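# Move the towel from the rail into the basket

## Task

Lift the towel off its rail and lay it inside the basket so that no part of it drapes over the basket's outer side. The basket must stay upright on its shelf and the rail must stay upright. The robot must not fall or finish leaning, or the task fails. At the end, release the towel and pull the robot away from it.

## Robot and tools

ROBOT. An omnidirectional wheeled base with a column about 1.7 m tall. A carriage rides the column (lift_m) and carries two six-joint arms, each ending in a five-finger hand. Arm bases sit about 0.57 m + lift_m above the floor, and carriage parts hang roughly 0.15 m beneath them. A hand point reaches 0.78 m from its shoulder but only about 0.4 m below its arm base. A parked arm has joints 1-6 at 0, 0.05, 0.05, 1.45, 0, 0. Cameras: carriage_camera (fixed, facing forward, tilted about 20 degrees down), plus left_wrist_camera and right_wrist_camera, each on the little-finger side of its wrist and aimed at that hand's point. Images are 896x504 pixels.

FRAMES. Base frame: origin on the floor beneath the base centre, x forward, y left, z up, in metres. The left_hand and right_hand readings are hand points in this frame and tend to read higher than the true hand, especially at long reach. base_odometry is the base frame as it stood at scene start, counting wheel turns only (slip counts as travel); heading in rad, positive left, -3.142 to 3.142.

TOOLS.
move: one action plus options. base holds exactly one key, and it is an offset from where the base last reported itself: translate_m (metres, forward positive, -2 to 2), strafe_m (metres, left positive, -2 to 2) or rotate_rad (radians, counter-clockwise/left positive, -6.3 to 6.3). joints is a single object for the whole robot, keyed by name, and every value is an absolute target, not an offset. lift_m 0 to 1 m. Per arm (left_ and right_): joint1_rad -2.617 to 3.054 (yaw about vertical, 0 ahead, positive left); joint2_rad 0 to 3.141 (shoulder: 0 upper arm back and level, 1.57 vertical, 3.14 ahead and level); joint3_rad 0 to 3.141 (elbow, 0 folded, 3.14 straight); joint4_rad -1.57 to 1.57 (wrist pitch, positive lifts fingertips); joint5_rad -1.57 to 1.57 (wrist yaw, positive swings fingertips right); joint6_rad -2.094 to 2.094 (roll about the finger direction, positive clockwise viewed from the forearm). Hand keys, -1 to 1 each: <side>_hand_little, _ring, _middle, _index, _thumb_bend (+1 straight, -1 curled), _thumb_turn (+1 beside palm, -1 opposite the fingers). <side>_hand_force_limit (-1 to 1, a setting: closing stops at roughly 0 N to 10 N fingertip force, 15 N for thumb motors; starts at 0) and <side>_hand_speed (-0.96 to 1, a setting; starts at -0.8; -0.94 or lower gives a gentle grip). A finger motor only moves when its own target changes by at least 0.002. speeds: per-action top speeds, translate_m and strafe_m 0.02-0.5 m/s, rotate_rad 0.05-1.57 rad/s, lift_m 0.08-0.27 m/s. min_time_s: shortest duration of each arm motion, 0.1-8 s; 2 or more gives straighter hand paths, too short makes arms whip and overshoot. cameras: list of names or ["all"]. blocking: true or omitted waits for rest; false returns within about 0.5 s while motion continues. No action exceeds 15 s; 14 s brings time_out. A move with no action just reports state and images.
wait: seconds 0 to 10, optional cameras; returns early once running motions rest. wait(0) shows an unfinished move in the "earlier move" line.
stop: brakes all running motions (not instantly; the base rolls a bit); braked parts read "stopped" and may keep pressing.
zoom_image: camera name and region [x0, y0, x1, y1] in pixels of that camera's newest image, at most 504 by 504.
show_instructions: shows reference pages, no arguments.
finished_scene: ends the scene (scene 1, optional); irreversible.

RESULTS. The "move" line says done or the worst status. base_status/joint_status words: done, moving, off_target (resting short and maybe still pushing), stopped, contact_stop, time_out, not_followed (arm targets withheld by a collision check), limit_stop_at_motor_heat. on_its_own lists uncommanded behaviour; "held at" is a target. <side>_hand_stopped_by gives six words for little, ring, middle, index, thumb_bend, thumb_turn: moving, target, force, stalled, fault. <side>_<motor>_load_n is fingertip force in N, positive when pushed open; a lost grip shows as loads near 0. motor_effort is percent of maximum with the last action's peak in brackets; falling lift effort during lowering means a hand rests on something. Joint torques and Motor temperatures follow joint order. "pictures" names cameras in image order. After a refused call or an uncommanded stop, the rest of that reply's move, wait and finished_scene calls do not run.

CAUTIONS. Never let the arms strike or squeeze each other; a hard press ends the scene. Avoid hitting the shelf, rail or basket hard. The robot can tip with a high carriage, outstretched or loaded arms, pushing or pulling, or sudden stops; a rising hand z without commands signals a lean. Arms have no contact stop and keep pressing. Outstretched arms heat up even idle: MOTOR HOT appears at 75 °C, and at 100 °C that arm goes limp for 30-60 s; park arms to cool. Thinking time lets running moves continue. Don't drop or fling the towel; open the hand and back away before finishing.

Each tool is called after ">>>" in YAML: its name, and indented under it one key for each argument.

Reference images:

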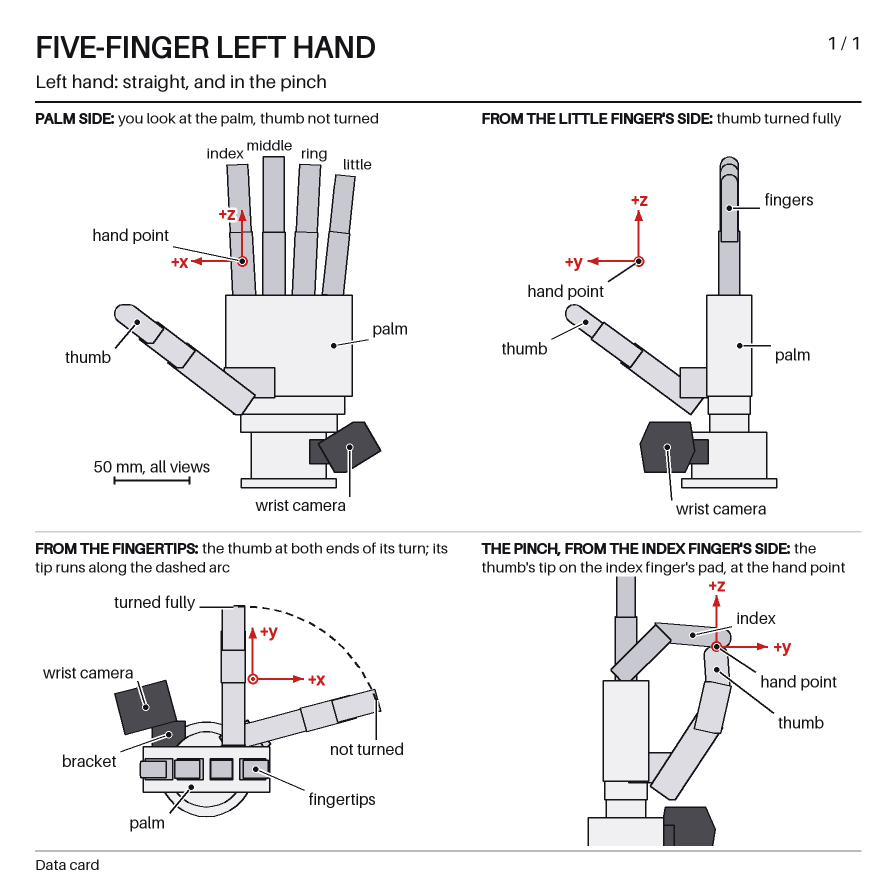

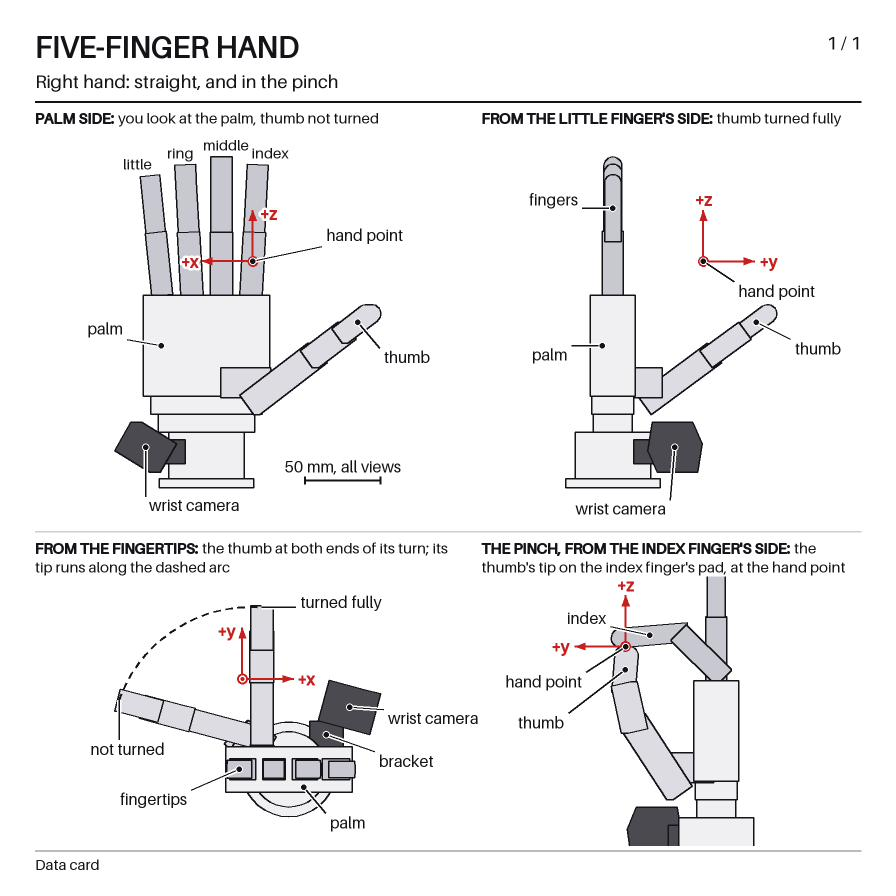

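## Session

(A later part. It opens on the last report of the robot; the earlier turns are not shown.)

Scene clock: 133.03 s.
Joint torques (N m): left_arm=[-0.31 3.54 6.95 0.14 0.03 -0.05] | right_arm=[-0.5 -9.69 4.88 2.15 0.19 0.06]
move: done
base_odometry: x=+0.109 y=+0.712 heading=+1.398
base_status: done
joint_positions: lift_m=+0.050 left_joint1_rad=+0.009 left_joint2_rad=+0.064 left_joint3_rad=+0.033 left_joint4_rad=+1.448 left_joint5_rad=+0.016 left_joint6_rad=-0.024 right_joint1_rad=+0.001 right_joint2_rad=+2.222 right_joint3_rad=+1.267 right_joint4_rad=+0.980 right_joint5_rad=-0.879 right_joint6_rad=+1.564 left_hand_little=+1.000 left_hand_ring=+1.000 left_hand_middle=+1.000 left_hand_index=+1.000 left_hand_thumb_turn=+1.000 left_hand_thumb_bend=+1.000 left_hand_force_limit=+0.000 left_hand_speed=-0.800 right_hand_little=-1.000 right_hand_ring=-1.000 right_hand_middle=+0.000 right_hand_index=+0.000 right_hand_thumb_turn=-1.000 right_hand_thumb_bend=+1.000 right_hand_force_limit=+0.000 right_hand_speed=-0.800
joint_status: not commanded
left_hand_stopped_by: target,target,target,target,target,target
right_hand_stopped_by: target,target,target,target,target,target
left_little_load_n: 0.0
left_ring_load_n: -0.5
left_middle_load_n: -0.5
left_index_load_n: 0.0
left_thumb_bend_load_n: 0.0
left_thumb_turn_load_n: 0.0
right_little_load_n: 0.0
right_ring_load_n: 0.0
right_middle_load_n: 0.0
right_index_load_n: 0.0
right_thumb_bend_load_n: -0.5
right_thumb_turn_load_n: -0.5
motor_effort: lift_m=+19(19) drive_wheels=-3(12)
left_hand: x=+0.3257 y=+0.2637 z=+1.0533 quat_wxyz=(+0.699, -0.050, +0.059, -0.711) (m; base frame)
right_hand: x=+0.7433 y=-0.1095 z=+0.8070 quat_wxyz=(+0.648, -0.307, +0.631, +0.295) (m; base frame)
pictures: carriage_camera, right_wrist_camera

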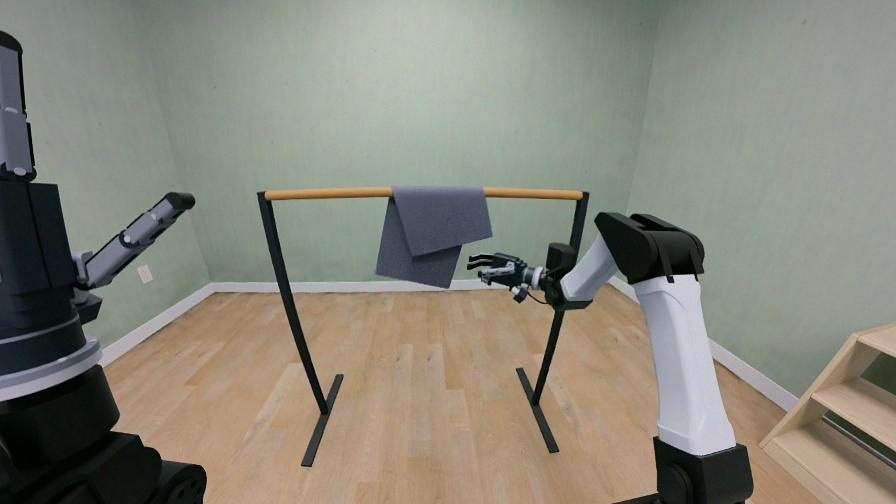

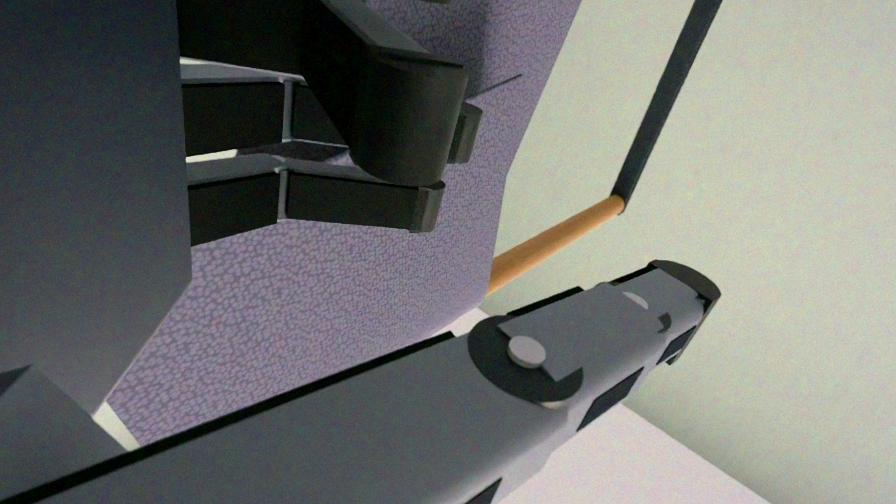

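>>> move:
  base: {"strafe_m": -0.025}
  speeds: {"strafe_m": 0.1}
  cameras: []

>>> move:
  base: {"translate_m": 0.06}
  speeds: {"translate_m": 0.1}
  cameras: ["carriage_camera"]

>>> move:
  joints: {"lift_m": 0.12}
  cameras: ["carriage_camera", "right_wrist_camera"]

>>> zoom_image:
  camera: "carriage_camera"
  region: [380, 160, 600, 320]

Scene clock: 145.80 s.
Joint torques (N m): left_arm=[-0.34 3.55 6.94 0.18 0.04 -0.05] | right_arm=[-0.62 -9.48 4.88 2.13 0.23 0.11]
move: done
base_odometry: x=+0.134 y=+0.708 heading=+1.398
base_status: done
joint_positions: lift_m=+0.050 left_joint1_rad=+0.009 left_joint2_rad=+0.064 left_joint3_rad=+0.033 left_joint4_rad=+1.448 left_joint5_rad=+0.016 left_joint6_rad=-0.024 right_joint1_rad=-0.001 right_joint2_rad=+2.222 right_joint3_rad=+1.267 right_joint4_rad=+0.980 right_joint5_rad=-0.878 right_joint6_rad=+1.564 left_hand_little=+1.000 left_hand_ring=+1.000 left_hand_middle=+1.000 left_hand_index=+1.000 left_hand_thumb_turn=+1.000 left_hand_thumb_bend=+1.000 left_hand_force_limit=+0.000 left_hand_speed=-0.800 right_hand_little=-1.000 right_hand_ring=-1.000 right_hand_middle=+0.000 right_hand_index=+0.000 right_hand_thumb_turn=-1.000 right_hand_thumb_bend=+1.000 right_hand_force_limit=+0.000 right_hand_speed=-0.800
joint_status: not commanded
left_hand_stopped_by: target,target,target,target,target,target
right_hand_stopped_by: target,target,target,target,target,target
left_little_load_n: 0.0
left_ring_load_n: 0.0
left_middle_load_n: 0.0
left_index_load_n: 0.0
left_thumb_bend_load_n: 0.0
left_thumb_turn_load_n: 0.0
right_little_load_n: 0.0
right_ring_load_n: 0.0
right_middle_load_n: 0.0
right_index_load_n: 0.0
right_thumb_bend_load_n: 0.0
right_thumb_turn_load_n: 0.0
motor_effort: lift_m=+19(19) drive_wheels=-2(11)
left_hand: x=+0.3257 y=+0.2637 z=+1.0533 quat_wxyz=(+0.699, -0.050, +0.059, -0.711) (m; base frame)
right_hand: x=+0.7438 y=-0.1106 z=+0.8070 quat_wxyz=(+0.649, -0.306, +0.631, +0.294) (m; base frame)
pictures: none
No camera images: "cameras" was empty.

Scene clock: 147.10 s.
Joint torques (N m): left_arm=[-0.36 3.55 6.98 0.18 0.04 -0.04] | right_arm=[-0.51 -9.47 4.98 2.05 0.15 0.12]
move: done
base_odometry: x=+0.145 y=+0.767 heading=+1.398
base_status: done
joint_positions: lift_m=+0.050 left_joint1_rad=+0.009 left_joint2_rad=+0.064 left_joint3_rad=+0.033 left_joint4_rad=+1.448 left_joint5_rad=+0.016 left_joint6_rad=-0.024 right_joint1_rad=-0.001 right_joint2_rad=+2.222 right_joint3_rad=+1.267 right_joint4_rad=+0.981 right_joint5_rad=-0.878 right_joint6_rad=+1.564 left_hand_little=+1.000 left_hand_ring=+1.000 left_hand_middle=+1.000 left_hand_index=+1.000 left_hand_thumb_turn=+1.000 left_hand_thumb_bend=+1.000 left_hand_force_limit=+0.000 left_hand_speed=-0.800 right_hand_little=-1.000 right_hand_ring=-1.000 right_hand_middle=+0.000 right_hand_index=+0.000 right_hand_thumb_turn=-1.000 right_hand_thumb_bend=+1.000 right_hand_force_limit=+0.000 right_hand_speed=-0.800
joint_status: not commanded
left_hand_stopped_by: target,target,target,target,target,target
right_hand_stopped_by: target,target,target,target,target,target
left_little_load_n: 0.0
left_ring_load_n: 0.0
left_middle_load_n: 0.0
left_index_load_n: 0.0
left_thumb_bend_load_n: 0.0
left_thumb_turn_load_n: 0.0
right_little_load_n: 0.0
right_ring_load_n: 0.0
right_middle_load_n: 0.0
right_index_load_n: 0.0
right_thumb_bend_load_n: 0.0
right_thumb_turn_load_n: -0.5
motor_effort: lift_m=+19(19) drive_wheels=-5(12)
left_hand: x=+0.3255 y=+0.2637 z=+1.0534 quat_wxyz=(+0.699, -0.049, +0.059, -0.711) (m; base frame)
right_hand: x=+0.7438 y=-0.1106 z=+0.8071 quat_wxyz=(+0.649, -0.306, +0.631, +0.294) (m; base frame)
pictures: carriage_camera

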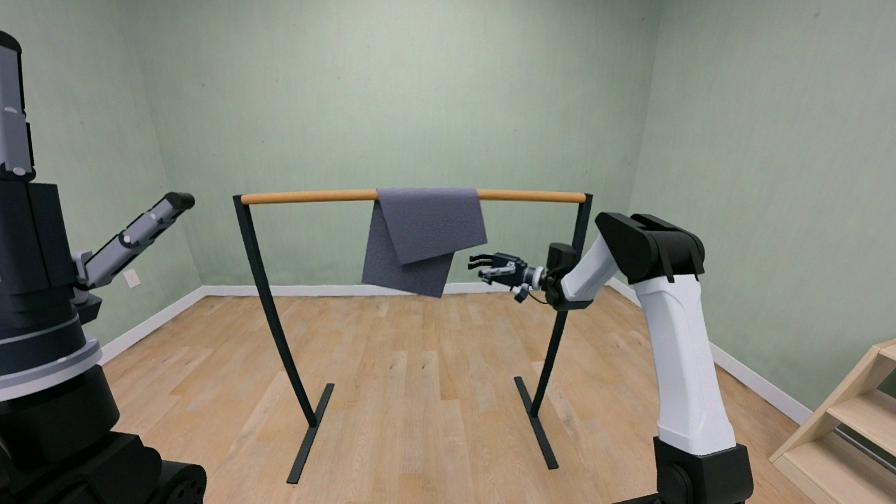

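Scene clock: 147.90 s.
Joint torques (N m): left_arm=[-0.34 3.56 6.97 0.14 0.04 -0.05] | right_arm=[-0.39 -9.68 4.92 2.06 0.15 0.12]
move: done
base_odometry: x=+0.145 y=+0.767 heading=+1.398
base_status: not commanded
joint_positions: lift_m=+0.120 left_joint1_rad=+0.009 left_joint2_rad=+0.064 left_joint3_rad=+0.033 left_joint4_rad=+1.448 left_joint5_rad=+0.016 left_joint6_rad=-0.024 right_joint1_rad=-0.001 right_joint2_rad=+2.225 right_joint3_rad=+1.267 right_joint4_rad=+0.986 right_joint5_rad=-0.878 right_joint6_rad=+1.564 left_hand_little=+1.000 left_hand_ring=+1.000 left_hand_middle=+1.000 left_hand_index=+1.000 left_hand_thumb_turn=+1.000 left_hand_thumb_bend=+1.000 left_hand_force_limit=+0.000 left_hand_speed=-0.800 right_hand_little=-1.000 right_hand_ring=-1.000 right_hand_middle=+0.000 right_hand_index=+0.000 right_hand_thumb_turn=-1.000 right_hand_thumb_bend=+1.000 right_hand_force_limit=+0.000 right_hand_speed=-0.800
joint_status: all done
left_hand_stopped_by: target,target,target,target,target,target
right_hand_stopped_by: target,target,target,target,target,target
left_little_load_n: 0.0
left_ring_load_n: 0.0
left_middle_load_n: 0.0
left_index_load_n: 0.0
left_thumb_bend_load_n: 0.0
left_thumb_turn_load_n: 0.0
right_little_load_n: 0.0
right_ring_load_n: 0.0
right_middle_load_n: 0.0
right_index_load_n: 0.0
right_thumb_bend_load_n: 0.0
right_thumb_turn_load_n: 0.0
motor_effort: lift_m=+19(24) drive_wheels=-5(6)
left_hand: x=+0.3255 y=+0.2637 z=+1.1234 quat_wxyz=(+0.699, -0.049, +0.059, -0.711) (m; base frame)
right_hand: x=+0.7438 y=-0.1106 z=+0.8768 quat_wxyz=(+0.650, -0.307, +0.630, +0.294) (m; base frame)
pictures: carriage_camera, right_wrist_camera

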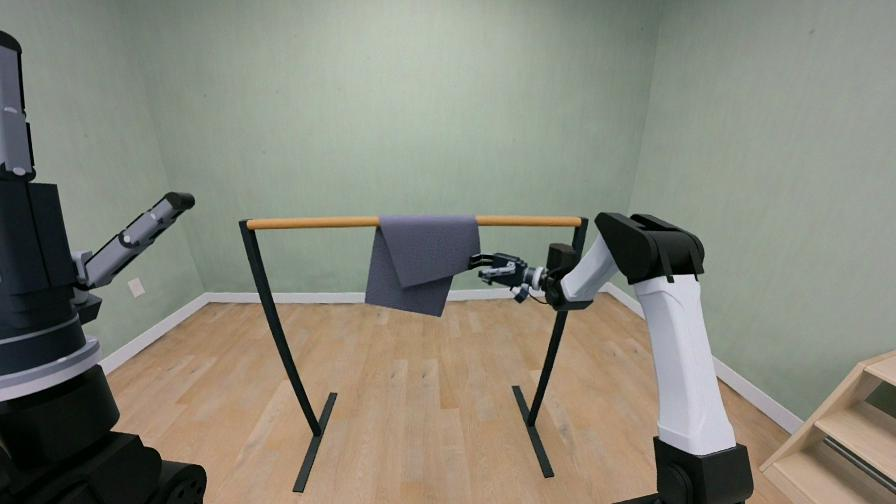

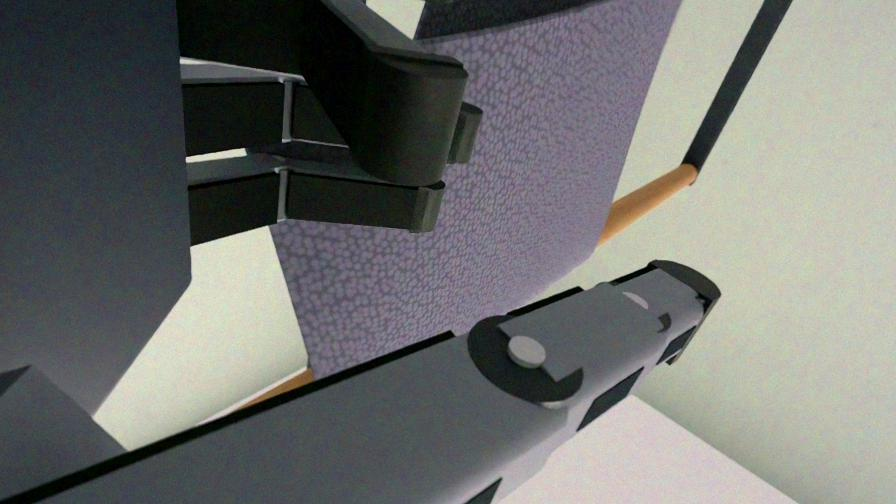

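Scaled by 2.291 from the camera's 896x504 image, which has a finer 1280x720 frame.

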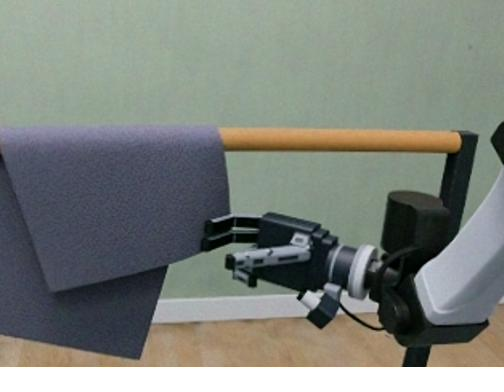

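>>> move:
  joints: {"lift_m": 0.06}
  cameras: []

>>> move:
  base: {"translate_m": 0.045}
  speeds: {"translate_m": 0.1}
  cameras: []

>>> move:
  joints: {"lift_m": 0.12}
  cameras: ["carriage_camera", "right_wrist_camera"]

>>> zoom_image:
  camera: "carriage_camera"
  region: [380, 160, 600, 320]

Scene clock: 157.30 s.
Joint torques (N m): left_arm=[-0.32 3.58 6.99 0.2 0.04 -0.05] | right_arm=[-0.49 -9.92 5.08 2.1 0.15 0.14]
move: done
base_odometry: x=+0.145 y=+0.767 heading=+1.398
base_status: not commanded
joint_positions: lift_m=+0.060 left_joint1_rad=+0.009 left_joint2_rad=+0.064 left_joint3_rad=+0.033 left_joint4_rad=+1.448 left_joint5_rad=+0.016 left_joint6_rad=-0.024 right_joint1_rad=-0.001 right_joint2_rad=+2.227 right_joint3_rad=+1.267 right_joint4_rad=+0.979 right_joint5_rad=-0.878 right_joint6_rad=+1.564 left_hand_little=+1.000 left_hand_ring=+1.000 left_hand_middle=+1.000 left_hand_index=+1.000 left_hand_thumb_turn=+1.000 left_hand_thumb_bend=+1.000 left_hand_force_limit=+0.000 left_hand_speed=-0.800 right_hand_little=-1.000 right_hand_ring=-1.000 right_hand_middle=+0.000 right_hand_index=+0.000 right_hand_thumb_turn=-1.000 right_hand_thumb_bend=+1.000 right_hand_force_limit=+0.000 right_hand_speed=-0.800
joint_status: all done
left_hand_stopped_by: target,target,target,target,target,target
right_hand_stopped_by: target,target,target,target,target,target
left_little_load_n: 0.5
left_ring_load_n: 0.0
left_middle_load_n: 0.0
left_index_load_n: 0.0
left_thumb_bend_load_n: 0.0
left_thumb_turn_load_n: 0.0
right_little_load_n: 0.0
right_ring_load_n: 0.0
right_middle_load_n: 0.0
right_index_load_n: 0.0
right_thumb_bend_load_n: 0.0
right_thumb_turn_load_n: 0.0
motor_effort: lift_m=+19(19) drive_wheels=-5(6)
left_hand: x=+0.3255 y=+0.2637 z=+1.0634 quat_wxyz=(+0.699, -0.049, +0.059, -0.711) (m; base frame)
right_hand: x=+0.7442 y=-0.1106 z=+0.8148 quat_wxyz=(+0.647, -0.306, +0.633, +0.295) (m; base frame)
pictures: none
No camera images: "cameras" was empty.

Scene clock: 158.43 s.
Joint torques (N m): left_arm=[-0.32 3.52 6.97 0.14 0.03 -0.05] | right_arm=[-0.5 -9.85 4.97 2.13 0.18 0.12]
move: done
base_odometry: x=+0.153 y=+0.812 heading=+1.397
base_status: done
joint_positions: lift_m=+0.060 left_joint1_rad=+0.009 left_joint2_rad=+0.064 left_joint3_rad=+0.033 left_joint4_rad=+1.448 left_joint5_rad=+0.016 left_joint6_rad=-0.024 right_joint1_rad=-0.001 right_joint2_rad=+2.227 right_joint3_rad=+1.267 right_joint4_rad=+0.979 right_joint5_rad=-0.878 right_joint6_rad=+1.564 left_hand_little=+1.000 left_hand_ring=+1.000 left_hand_middle=+1.000 left_hand_index=+1.000 left_hand_thumb_turn=+1.000 left_hand_thumb_bend=+1.000 left_hand_force_limit=+0.000 left_hand_speed=-0.800 right_hand_little=-1.000 right_hand_ring=-1.000 right_hand_middle=+0.000 right_hand_index=+0.000 right_hand_thumb_turn=-1.000 right_hand_thumb_bend=+1.000 right_hand_force_limit=+0.000 right_hand_speed=-0.800
joint_status: not commanded
left_hand_stopped_by: target,target,target,target,target,target
right_hand_stopped_by: target,target,target,target,target,target
left_little_load_n: 0.0
left_ring_load_n: 0.0
left_middle_load_n: 0.0
left_index_load_n: 0.0
left_thumb_bend_load_n: 0.0
left_thumb_turn_load_n: 0.0
right_little_load_n: 0.0
right_ring_load_n: 0.0
right_middle_load_n: 0.0
right_index_load_n: 0.0
right_thumb_bend_load_n: 0.0
right_thumb_turn_load_n: 0.0
motor_effort: lift_m=+19(19) drive_wheels=-5(12)
left_hand: x=+0.3255 y=+0.2637 z=+1.0634 quat_wxyz=(+0.699, -0.049, +0.059, -0.711) (m; base frame)
right_hand: x=+0.7442 y=-0.1106 z=+0.8148 quat_wxyz=(+0.647, -0.306, +0.633, +0.295) (m; base frame)
pictures: none
No camera images: "cameras" was empty.

Scene clock: 159.20 s.
Joint torques (N m): left_arm=[-0.32 3.55 6.99 0.17 0.04 -0.05] | right_arm=[-0.32 -9.87 4.9 2.03 0.17 0.11]
move: done
base_odometry: x=+0.153 y=+0.812 heading=+1.397
base_status: not commanded
joint_positions: lift_m=+0.120 left_joint1_rad=+0.009 left_joint2_rad=+0.064 left_joint3_rad=+0.033 left_joint4_rad=+1.448 left_joint5_rad=+0.016 left_joint6_rad=-0.024 right_joint1_rad=-0.001 right_joint2_rad=+2.227 right_joint3_rad=+1.267 right_joint4_rad=+0.986 right_joint5_rad=-0.878 right_joint6_rad=+1.564 left_hand_little=+1.000 left_hand_ring=+1.000 left_hand_middle=+1.000 left_hand_index=+1.000 left_hand_thumb_turn=+1.000 left_hand_thumb_bend=+1.000 left_hand_force_limit=+0.000 left_hand_speed=-0.800 right_hand_little=-1.000 right_hand_ring=-1.000 right_hand_middle=+0.000 right_hand_index=+0.000 right_hand_thumb_turn=-1.000 right_hand_thumb_bend=+1.000 right_hand_force_limit=+0.000 right_hand_speed=-0.800
joint_status: all done
left_hand_stopped_by: target,target,target,target,target,target
right_hand_stopped_by: target,target,target,target,target,target
left_little_load_n: 0.0
left_ring_load_n: 0.0
left_middle_load_n: 0.0
left_index_load_n: 0.0
left_thumb_bend_load_n: 0.0
left_thumb_turn_load_n: 0.0
right_little_load_n: 0.0
right_ring_load_n: 0.0
right_middle_load_n: 0.0
right_index_load_n: 0.0
right_thumb_bend_load_n: 0.0
right_thumb_turn_load_n: -0.5
motor_effort: lift_m=+19(24) drive_wheels=+5(6)
left_hand: x=+0.3255 y=+0.2637 z=+1.1234 quat_wxyz=(+0.699, -0.049, +0.059, -0.711) (m; base frame)
right_hand: x=+0.7440 y=-0.1106 z=+0.8754 quat_wxyz=(+0.649, -0.306, +0.631, +0.294) (m; base frame)
pictures: carriage_camera, right_wrist_camera

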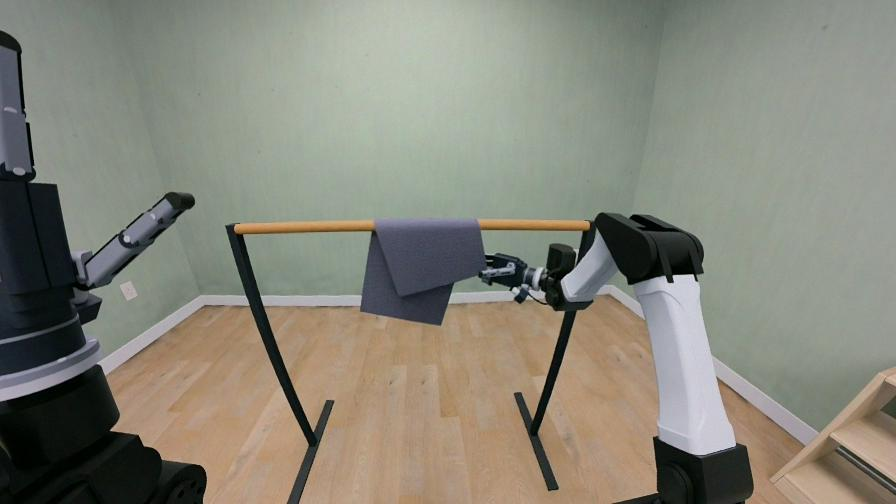

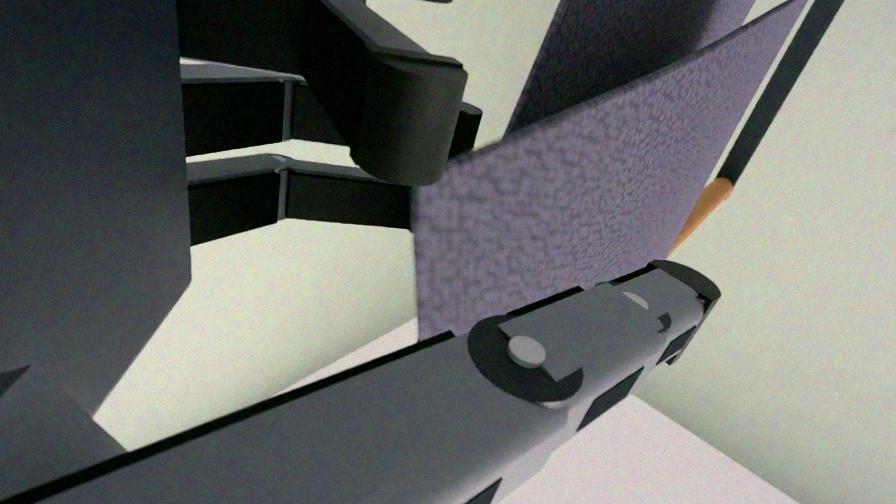

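Scaled by 2.291 from the camera's 896x504 image, which has a finer 1280x720 frame.

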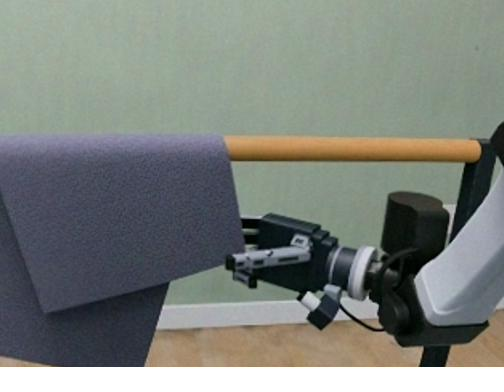

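>>> move:
  base: {"strafe_m": 0.035}
  joints: {"lift_m": 0.145}
  speeds: {"strafe_m": 0.08}
  cameras: ["carriage_camera", "right_wrist_camera"]

>>> zoom_image:
  camera: "carriage_camera"
  region: [380, 160, 600, 320]

Scene clock: 164.47 s.
Joint torques (N m): left_arm=[-0.32 3.58 6.98 0.19 0.04 -0.05] | right_arm=[-0.38 -10.14 5.08 2.05 0.16 0.12]
move: done
base_odometry: x=+0.118 y=+0.818 heading=+1.396
base_status: done
joint_positions: lift_m=+0.145 left_joint1_rad=+0.009 left_joint2_rad=+0.064 left_joint3_rad=+0.033 left_joint4_rad=+1.448 left_joint5_rad=+0.016 left_joint6_rad=-0.024 right_joint1_rad=-0.001 right_joint2_rad=+2.227 right_joint3_rad=+1.266 right_joint4_rad=+0.988 right_joint5_rad=-0.877 right_joint6_rad=+1.564 left_hand_little=+1.000 left_hand_ring=+1.000 left_hand_middle=+1.000 left_hand_index=+1.000 left_hand_thumb_turn=+1.000 left_hand_thumb_bend=+1.000 left_hand_force_limit=+0.000 left_hand_speed=-0.800 right_hand_little=-1.000 right_hand_ring=-1.000 right_hand_middle=+0.000 right_hand_index=+0.000 right_hand_thumb_turn=-1.000 right_hand_thumb_bend=+1.000 right_hand_force_limit=+0.000 right_hand_speed=-0.800
joint_status: all done
left_hand_stopped_by: target,target,target,target,target,target
right_hand_stopped_by: target,target,target,target,target,target
left_little_load_n: -0.5
left_ring_load_n: 0.5
left_middle_load_n: 0.0
left_index_load_n: 0.0
left_thumb_bend_load_n: 0.0
left_thumb_turn_load_n: 0.0
right_little_load_n: 0.0
right_ring_load_n: 0.0
right_middle_load_n: 0.0
right_index_load_n: 0.0
right_thumb_bend_load_n: 0.0
right_thumb_turn_load_n: 0.0
motor_effort: lift_m=+19(23) drive_wheels=+4(11)
left_hand: x=+0.3255 y=+0.2637 z=+1.1484 quat_wxyz=(+0.699, -0.049, +0.059, -0.711) (m; base frame)
right_hand: x=+0.7442 y=-0.1109 z=+0.9005 quat_wxyz=(+0.650, -0.306, +0.631, +0.293) (m; base frame)
pictures: carriage_camera, right_wrist_camera

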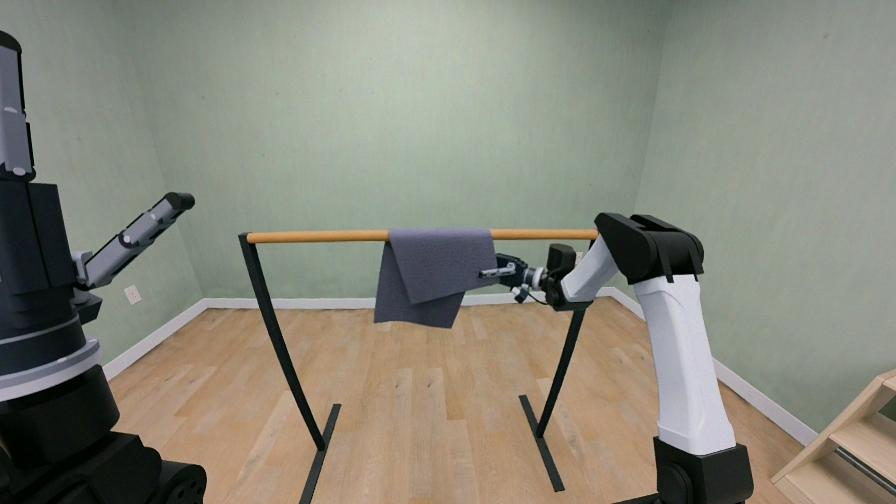

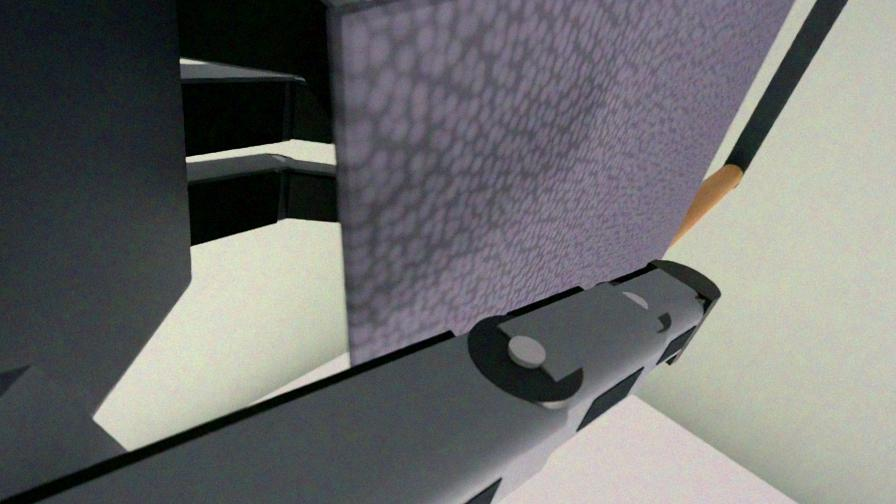

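Scaled by 2.291 from the camera's 896x504 image, which has a finer 1280x720 frame.

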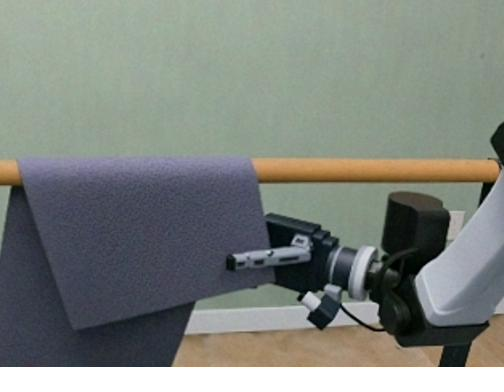

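>>> move:
  joints: {"right_hand_thumb_bend": -0.2}
  cameras: ["right_wrist_camera"]

>>> move:
  joints: {"right_hand_index": -0.7, "right_hand_middle": -0.7, "right_hand_ring": -0.999}
  cameras: ["carriage_camera", "right_wrist_camera"]

>>> zoom_image:
  camera: "carriage_camera"
  region: [380, 160, 600, 320]

Scene clock: 172.73 s.
Joint torques (N m): left_arm=[-0.31 3.55 6.97 0.16 0.04 -0.04] | right_arm=[-0.46 -9.92 4.9 2.04 0.14 0.11]
move: done
base_odometry: x=+0.118 y=+0.818 heading=+1.396
base_status: not commanded
joint_positions: lift_m=+0.145 left_joint1_rad=+0.009 left_joint2_rad=+0.064 left_joint3_rad=+0.033 left_joint4_rad=+1.448 left_joint5_rad=+0.016 left_joint6_rad=-0.024 right_joint1_rad=-0.001 right_joint2_rad=+2.227 right_joint3_rad=+1.266 right_joint4_rad=+0.988 right_joint5_rad=-0.877 right_joint6_rad=+1.564 left_hand_little=+1.000 left_hand_ring=+1.000 left_hand_middle=+1.000 left_hand_index=+1.000 left_hand_thumb_turn=+1.000 left_hand_thumb_bend=+1.000 left_hand_force_limit=+0.000 left_hand_speed=-0.800 right_hand_little=-1.000 right_hand_ring=-1.000 right_hand_middle=+0.000 right_hand_index=+0.000 right_hand_thumb_turn=-1.000 right_hand_thumb_bend=-0.200 right_hand_force_limit=+0.000 right_hand_speed=-0.800
joint_status: all done
left_hand_stopped_by: target,target,target,target,target,target
right_hand_stopped_by: target,target,target,target,target,target
left_little_load_n: 0.0
left_ring_load_n: 0.0
left_middle_load_n: 0.0
left_index_load_n: 0.0
left_thumb_bend_load_n: 0.0
left_thumb_turn_load_n: 0.0
right_little_load_n: 0.0
right_ring_load_n: 0.0
right_middle_load_n: 0.0
right_index_load_n: 0.0
right_thumb_bend_load_n: 0.0
right_thumb_turn_load_n: 0.0
motor_effort: lift_m=+19(19) drive_wheels=+4(4)
left_hand: x=+0.3255 y=+0.2637 z=+1.1484 quat_wxyz=(+0.699, -0.049, +0.059, -0.711) (m; base frame)
right_hand: x=+0.7442 y=-0.1109 z=+0.9005 quat_wxyz=(+0.650, -0.306, +0.631, +0.293) (m; base frame)
pictures: right_wrist_camera

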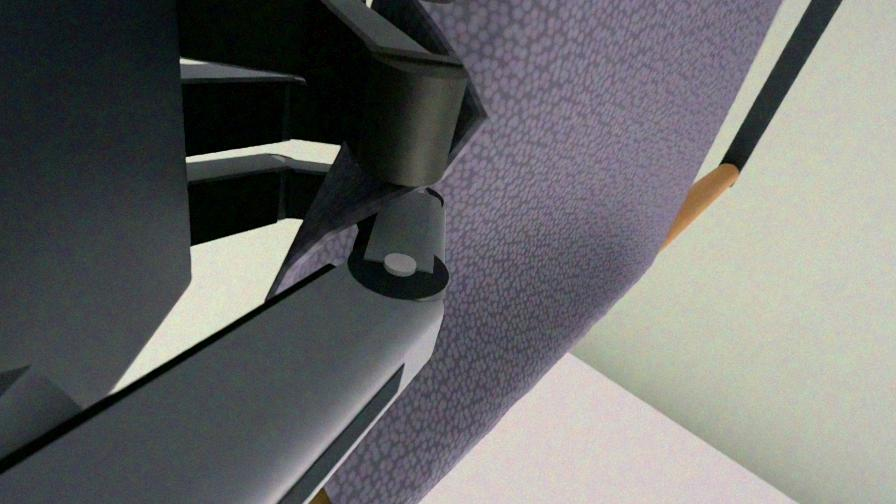

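Scene clock: 174.23 s.
Joint torques (N m): left_arm=[-0.34 3.55 6.99 0.15 0.03 -0.05] | right_arm=[-0.54 -10.26 5.03 2.03 0.19 0.09]
move: off_target
base_odometry: x=+0.118 y=+0.818 heading=+1.396
base_status: not commanded
joint_positions: lift_m=+0.145 left_joint1_rad=+0.009 left_joint2_rad=+0.064 left_joint3_rad=+0.033 left_joint4_rad=+1.448 left_joint5_rad=+0.016 left_joint6_rad=-0.024 right_joint1_rad=-0.001 right_joint2_rad=+2.227 right_joint3_rad=+1.266 right_joint4_rad=+0.988 right_joint5_rad=-0.877 right_joint6_rad=+1.564 left_hand_little=+1.000 left_hand_ring=+1.000 left_hand_middle=+1.000 left_hand_index=+1.000 left_hand_thumb_turn=+1.000 left_hand_thumb_bend=+1.000 left_hand_force_limit=+0.000 left_hand_speed=-0.800 right_hand_little=-1.000 right_hand_ring=-0.998 right_hand_middle=-0.198 right_hand_index=-0.218 right_hand_thumb_turn=-1.000 right_hand_thumb_bend=-0.199 right_hand_force_limit=+0.000 right_hand_speed=-0.800
joint_status: right_hand_middle off_target (ended at -0.198, target -0.700); right_hand_index off_target (ended at -0.218, target -0.700); the others done
left_hand_stopped_by: target,target,target,target,target,target
right_hand_stopped_by: target,target,force,force,target,target
left_little_load_n: 0.0
left_ring_load_n: 0.0
left_middle_load_n: 0.0
left_index_load_n: 0.5
left_thumb_bend_load_n: 0.0
left_thumb_turn_load_n: 0.0
right_little_load_n: 0.0
right_ring_load_n: 0.0
right_middle_load_n: 8.5
right_index_load_n: 7.0
right_thumb_bend_load_n: 1.5
right_thumb_turn_load_n: -0.5
motor_effort: lift_m=+19(19) drive_wheels=+4(4)
left_hand: x=+0.3255 y=+0.2637 z=+1.1484 quat_wxyz=(+0.699, -0.049, +0.059, -0.711) (m; base frame)
right_hand: x=+0.7442 y=-0.1109 z=+0.9005 quat_wxyz=(+0.650, -0.306, +0.631, +0.294) (m; base frame)
pictures: carriage_camera, right_wrist_camera

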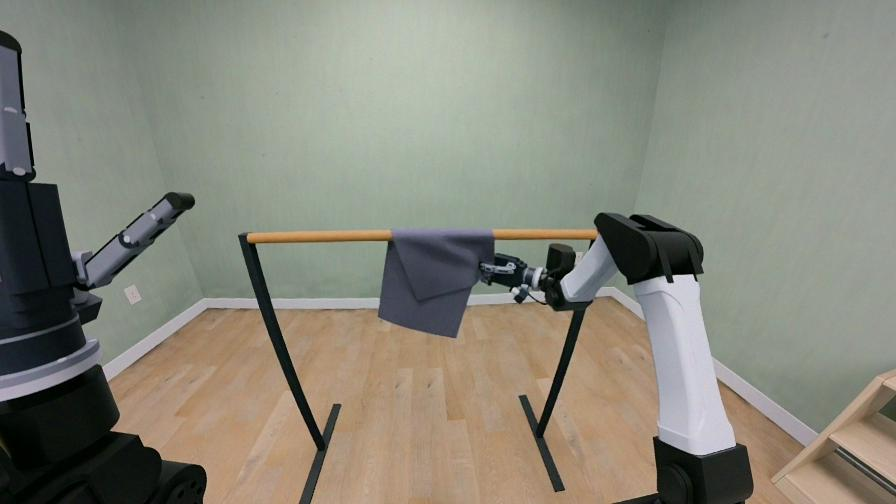

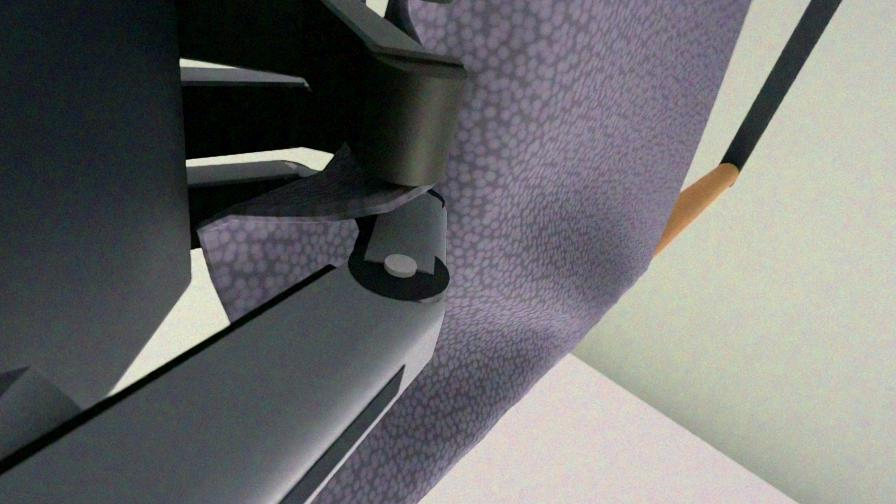

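Scaled by 2.291 from the camera's 896x504 image, which has a finer 1280x720 frame.

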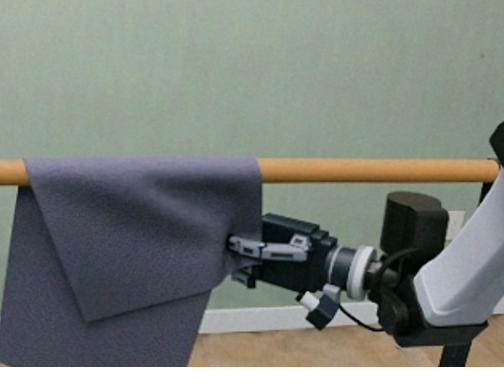

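>>> move:
  base: {"translate_m": -0.25}
  speeds: {"translate_m": 0.1}
  cameras: ["carriage_camera", "right_wrist_camera"]

Scene clock: 183.03 s.
Joint torques (N m): left_arm=[-0.35 3.52 6.93 0.15 0.04 -0.04] | right_arm=[-1.37 -10.35 1.92 1.44 -1.66 -0.6]
move: done
base_odometry: x=+0.075 y=+0.572 heading=+1.397
base_status: done
joint_positions: lift_m=+0.145 left_joint1_rad=+0.009 left_joint2_rad=+0.064 left_joint3_rad=+0.033 left_joint4_rad=+1.448 left_joint5_rad=+0.016 left_joint6_rad=-0.024 right_joint1_rad=+0.011 right_joint2_rad=+2.227 right_joint3_rad=+1.301 right_joint4_rad=+1.053 right_joint5_rad=-0.697 right_joint6_rad=+1.630 left_hand_little=+1.000 left_hand_ring=+1.000 left_hand_middle=+1.000 left_hand_index=+1.000 left_hand_thumb_turn=+1.000 left_hand_thumb_bend=+1.000 left_hand_force_limit=+0.000 left_hand_speed=-0.800 right_hand_little=-1.000 right_hand_ring=-0.998 right_hand_middle=-0.198 right_hand_index=-0.216 right_hand_thumb_turn=-1.000 right_hand_thumb_bend=-0.199 right_hand_force_limit=+0.000 right_hand_speed=-0.800
joint_status: not commanded
left_hand_stopped_by: target,target,target,target,target,target
right_hand_stopped_by: target,target,force,force,target,target
left_little_load_n: 0.0
left_ring_load_n: 0.0
left_middle_load_n: 0.0
left_index_load_n: 0.0
left_thumb_bend_load_n: 0.0
left_thumb_turn_load_n: 0.0
right_little_load_n: 0.0
right_ring_load_n: 0.0
right_middle_load_n: 8.0
right_index_load_n: 18.5
right_thumb_bend_load_n: 2.0
right_thumb_turn_load_n: 1.0
motor_effort: lift_m=+19(19) drive_wheels=+4(10)
left_hand: x=+0.3256 y=+0.2637 z=+1.1483 quat_wxyz=(+0.699, -0.050, +0.059, -0.711) (m; base frame)
right_hand: x=+0.7766 y=-0.1229 z=+0.9306 quat_wxyz=(+0.697, -0.241, +0.627, +0.250) (m; base frame)
pictures: carriage_camera, right_wrist_camera

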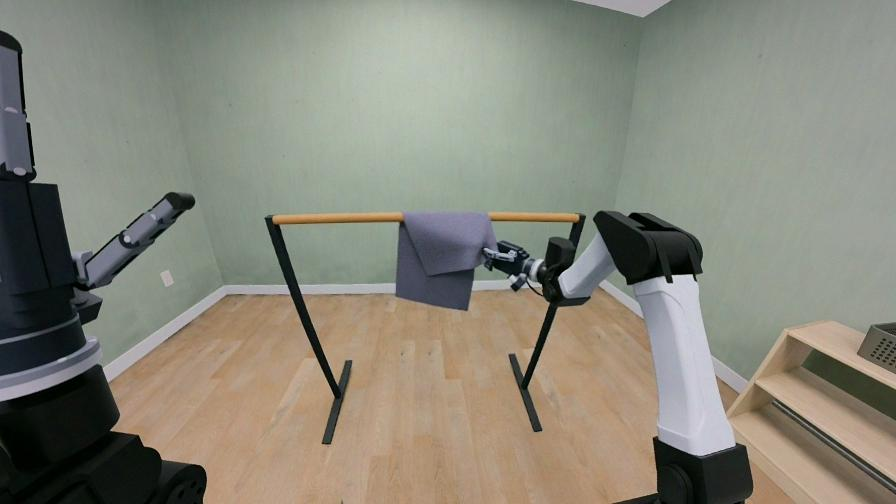

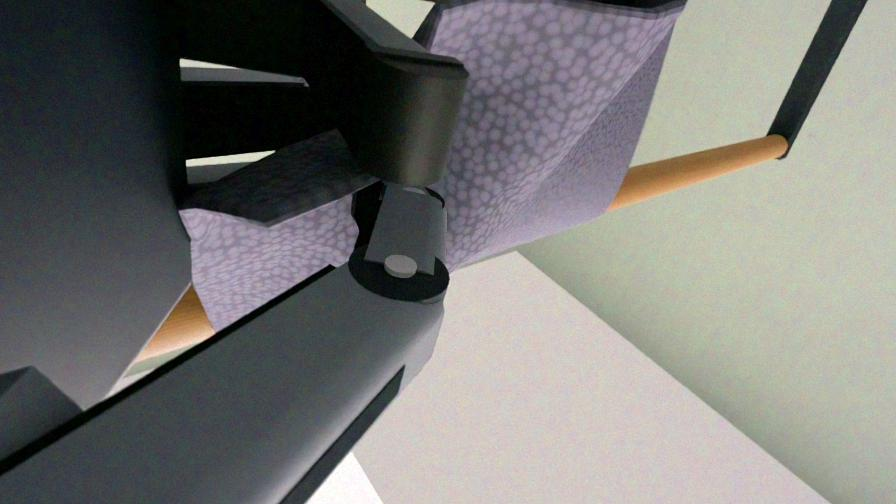

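>>> move:
  base: {"translate_m": 0.14}
  speeds: {"translate_m": 0.1}
  cameras: ["carriage_camera", "right_wrist_camera"]

>>> zoom_image:
  camera: "carriage_camera"
  region: [380, 160, 600, 320]

Scene clock: 202.17 s.
Joint torques (N m): left_arm=[-0.31 3.71 6.97 0.12 0.04 -0.05] | right_arm=[-0.79 -10.03 2.7 1.71 -1.26 -0.51]
move: done
base_odometry: x=+0.099 y=+0.710 heading=+1.397
base_status: done
joint_positions: lift_m=+0.145 left_joint1_rad=+0.009 left_joint2_rad=+0.064 left_joint3_rad=+0.033 left_joint4_rad=+1.448 left_joint5_rad=+0.016 left_joint6_rad=-0.024 right_joint1_rad=+0.004 right_joint2_rad=+2.227 right_joint3_rad=+1.294 right_joint4_rad=+1.020 right_joint5_rad=-0.740 right_joint6_rad=+1.618 left_hand_little=+1.000 left_hand_ring=+1.000 left_hand_middle=+1.000 left_hand_index=+1.000 left_hand_thumb_turn=+1.000 left_hand_thumb_bend=+1.000 left_hand_force_limit=+0.000 left_hand_speed=-0.800 right_hand_little=-1.000 right_hand_ring=-0.998 right_hand_middle=-0.198 right_hand_index=-0.216 right_hand_thumb_turn=-1.000 right_hand_thumb_bend=-0.199 right_hand_force_limit=+0.000 right_hand_speed=-0.800
joint_status: not commanded
left_hand_stopped_by: target,target,target,target,target,target
right_hand_stopped_by: target,target,force,force,target,target
left_little_load_n: 0.0
left_ring_load_n: 0.0
left_middle_load_n: 0.0
left_index_load_n: 0.0
left_thumb_bend_load_n: 0.0
left_thumb_turn_load_n: 0.0
right_little_load_n: 0.0
right_ring_load_n: 0.0
right_middle_load_n: 8.0
right_index_load_n: 13.5
right_thumb_bend_load_n: 1.5
right_thumb_turn_load_n: 0.5
motor_effort: lift_m=+19(19) drive_wheels=-8(9)
left_hand: x=+0.3256 y=+0.2637 z=+1.1483 quat_wxyz=(+0.699, -0.050, +0.059, -0.711) (m; base frame)
right_hand: x=+0.7712 y=-0.1218 z=+0.9203 quat_wxyz=(+0.681, -0.253, +0.636, +0.262) (m; base frame)
pictures: carriage_camera, right_wrist_camera

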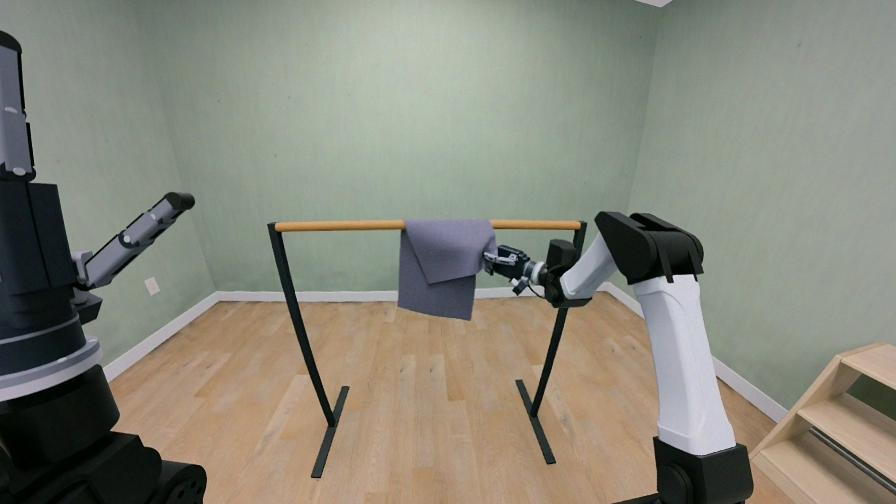

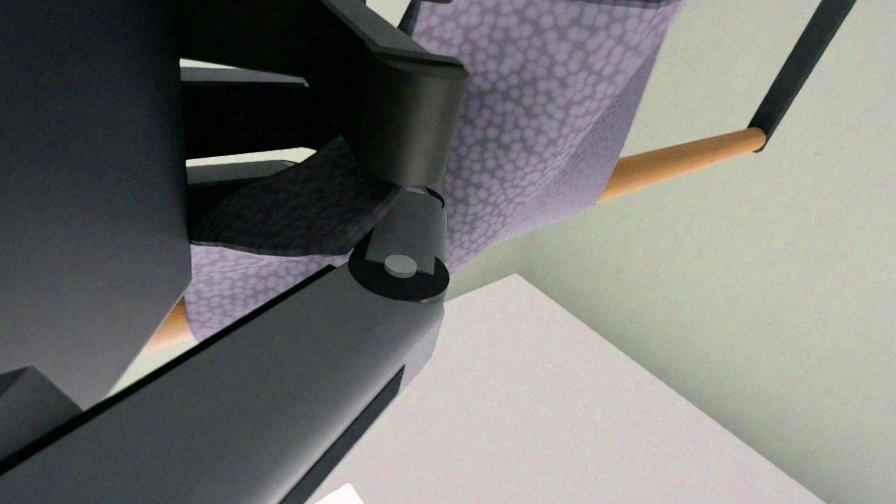

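Scaled by 2.291 from the camera's 896x504 image, which has a finer 1280x720 frame.

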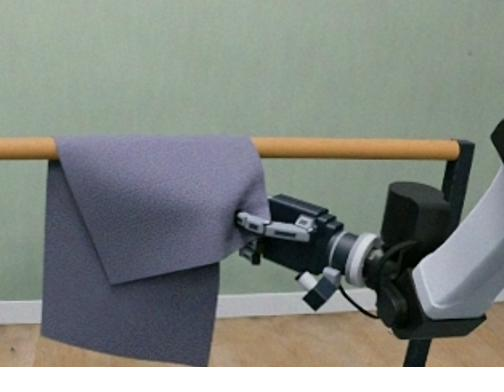

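>>> move:
  joints: {"lift_m": 0.35}
  speeds: {"lift_m": 0.12}
  cameras: ["carriage_camera", "right_wrist_camera"]

Scene clock: 218.37 s.
Joint torques (N m): left_arm=[-0.32 3.54 6.97 0.2 0.03 -0.05] | right_arm=[-0.42 -14.31 6.27 4.7 -1.86 0.28]
move: done
base_odometry: x=+0.099 y=+0.709 heading=+1.397
base_status: not commanded
joint_positions: lift_m=+0.350 left_joint1_rad=+0.009 left_joint2_rad=+0.064 left_joint3_rad=+0.033 left_joint4_rad=+1.448 left_joint5_rad=+0.016 left_joint6_rad=-0.024 right_joint1_rad=-0.002 right_joint2_rad=+2.270 right_joint3_rad=+1.249 right_joint4_rad=+0.771 right_joint5_rad=-0.703 right_joint6_rad=+1.545 left_hand_little=+1.000 left_hand_ring=+1.000 left_hand_middle=+1.000 left_hand_index=+1.000 left_hand_thumb_turn=+1.000 left_hand_thumb_bend=+1.000 left_hand_force_limit=+0.000 left_hand_speed=-0.800 right_hand_little=-1.000 right_hand_ring=-0.998 right_hand_middle=-0.198 right_hand_index=-0.216 right_hand_thumb_turn=-1.000 right_hand_thumb_bend=-0.199 right_hand_force_limit=+0.000 right_hand_speed=-0.800
joint_status: all done
left_hand_stopped_by: target,target,target,target,target,target
right_hand_stopped_by: target,target,force,force,target,target
left_little_load_n: 0.0
left_ring_load_n: 0.0
left_middle_load_n: 0.5
left_index_load_n: 0.0
left_thumb_bend_load_n: 0.0
left_thumb_turn_load_n: 0.0
right_little_load_n: 0.0
right_ring_load_n: 0.0
right_middle_load_n: 8.0
right_index_load_n: 17.0
right_thumb_bend_load_n: 1.5
right_thumb_turn_load_n: 0.5
motor_effort: lift_m=+20(23) drive_wheels=-7(8)
left_hand: x=+0.3256 y=+0.2637 z=+1.3532 quat_wxyz=(+0.699, -0.050, +0.059, -0.711) (m; base frame)
right_hand: x=+0.7762 y=-0.1272 z=+1.0361 quat_wxyz=(+0.580, -0.220, +0.739, +0.264) (m; base frame)
pictures: carriage_camera, right_wrist_camera

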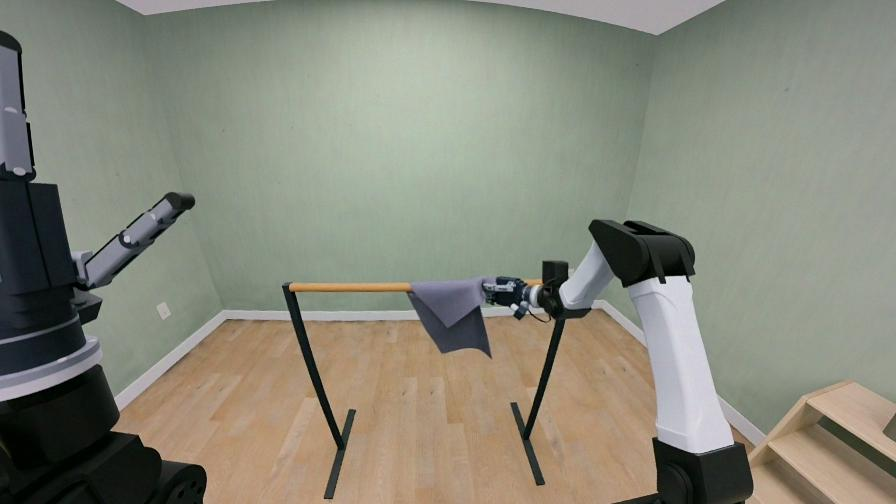

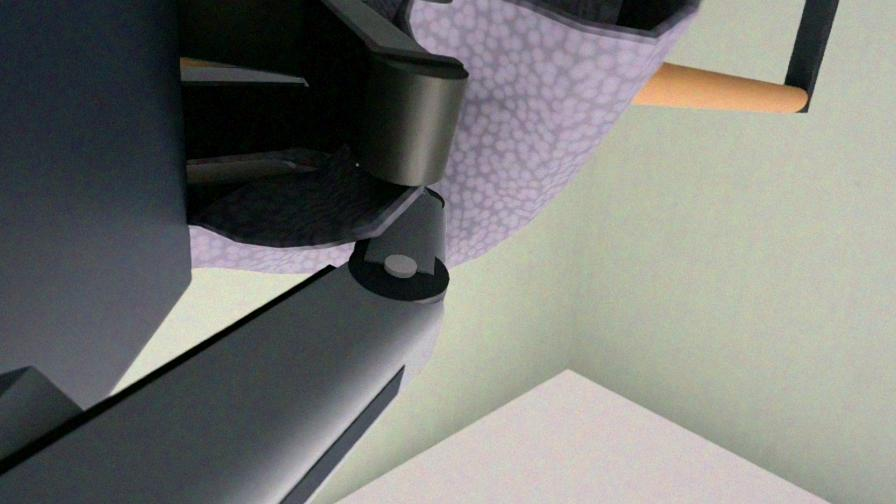

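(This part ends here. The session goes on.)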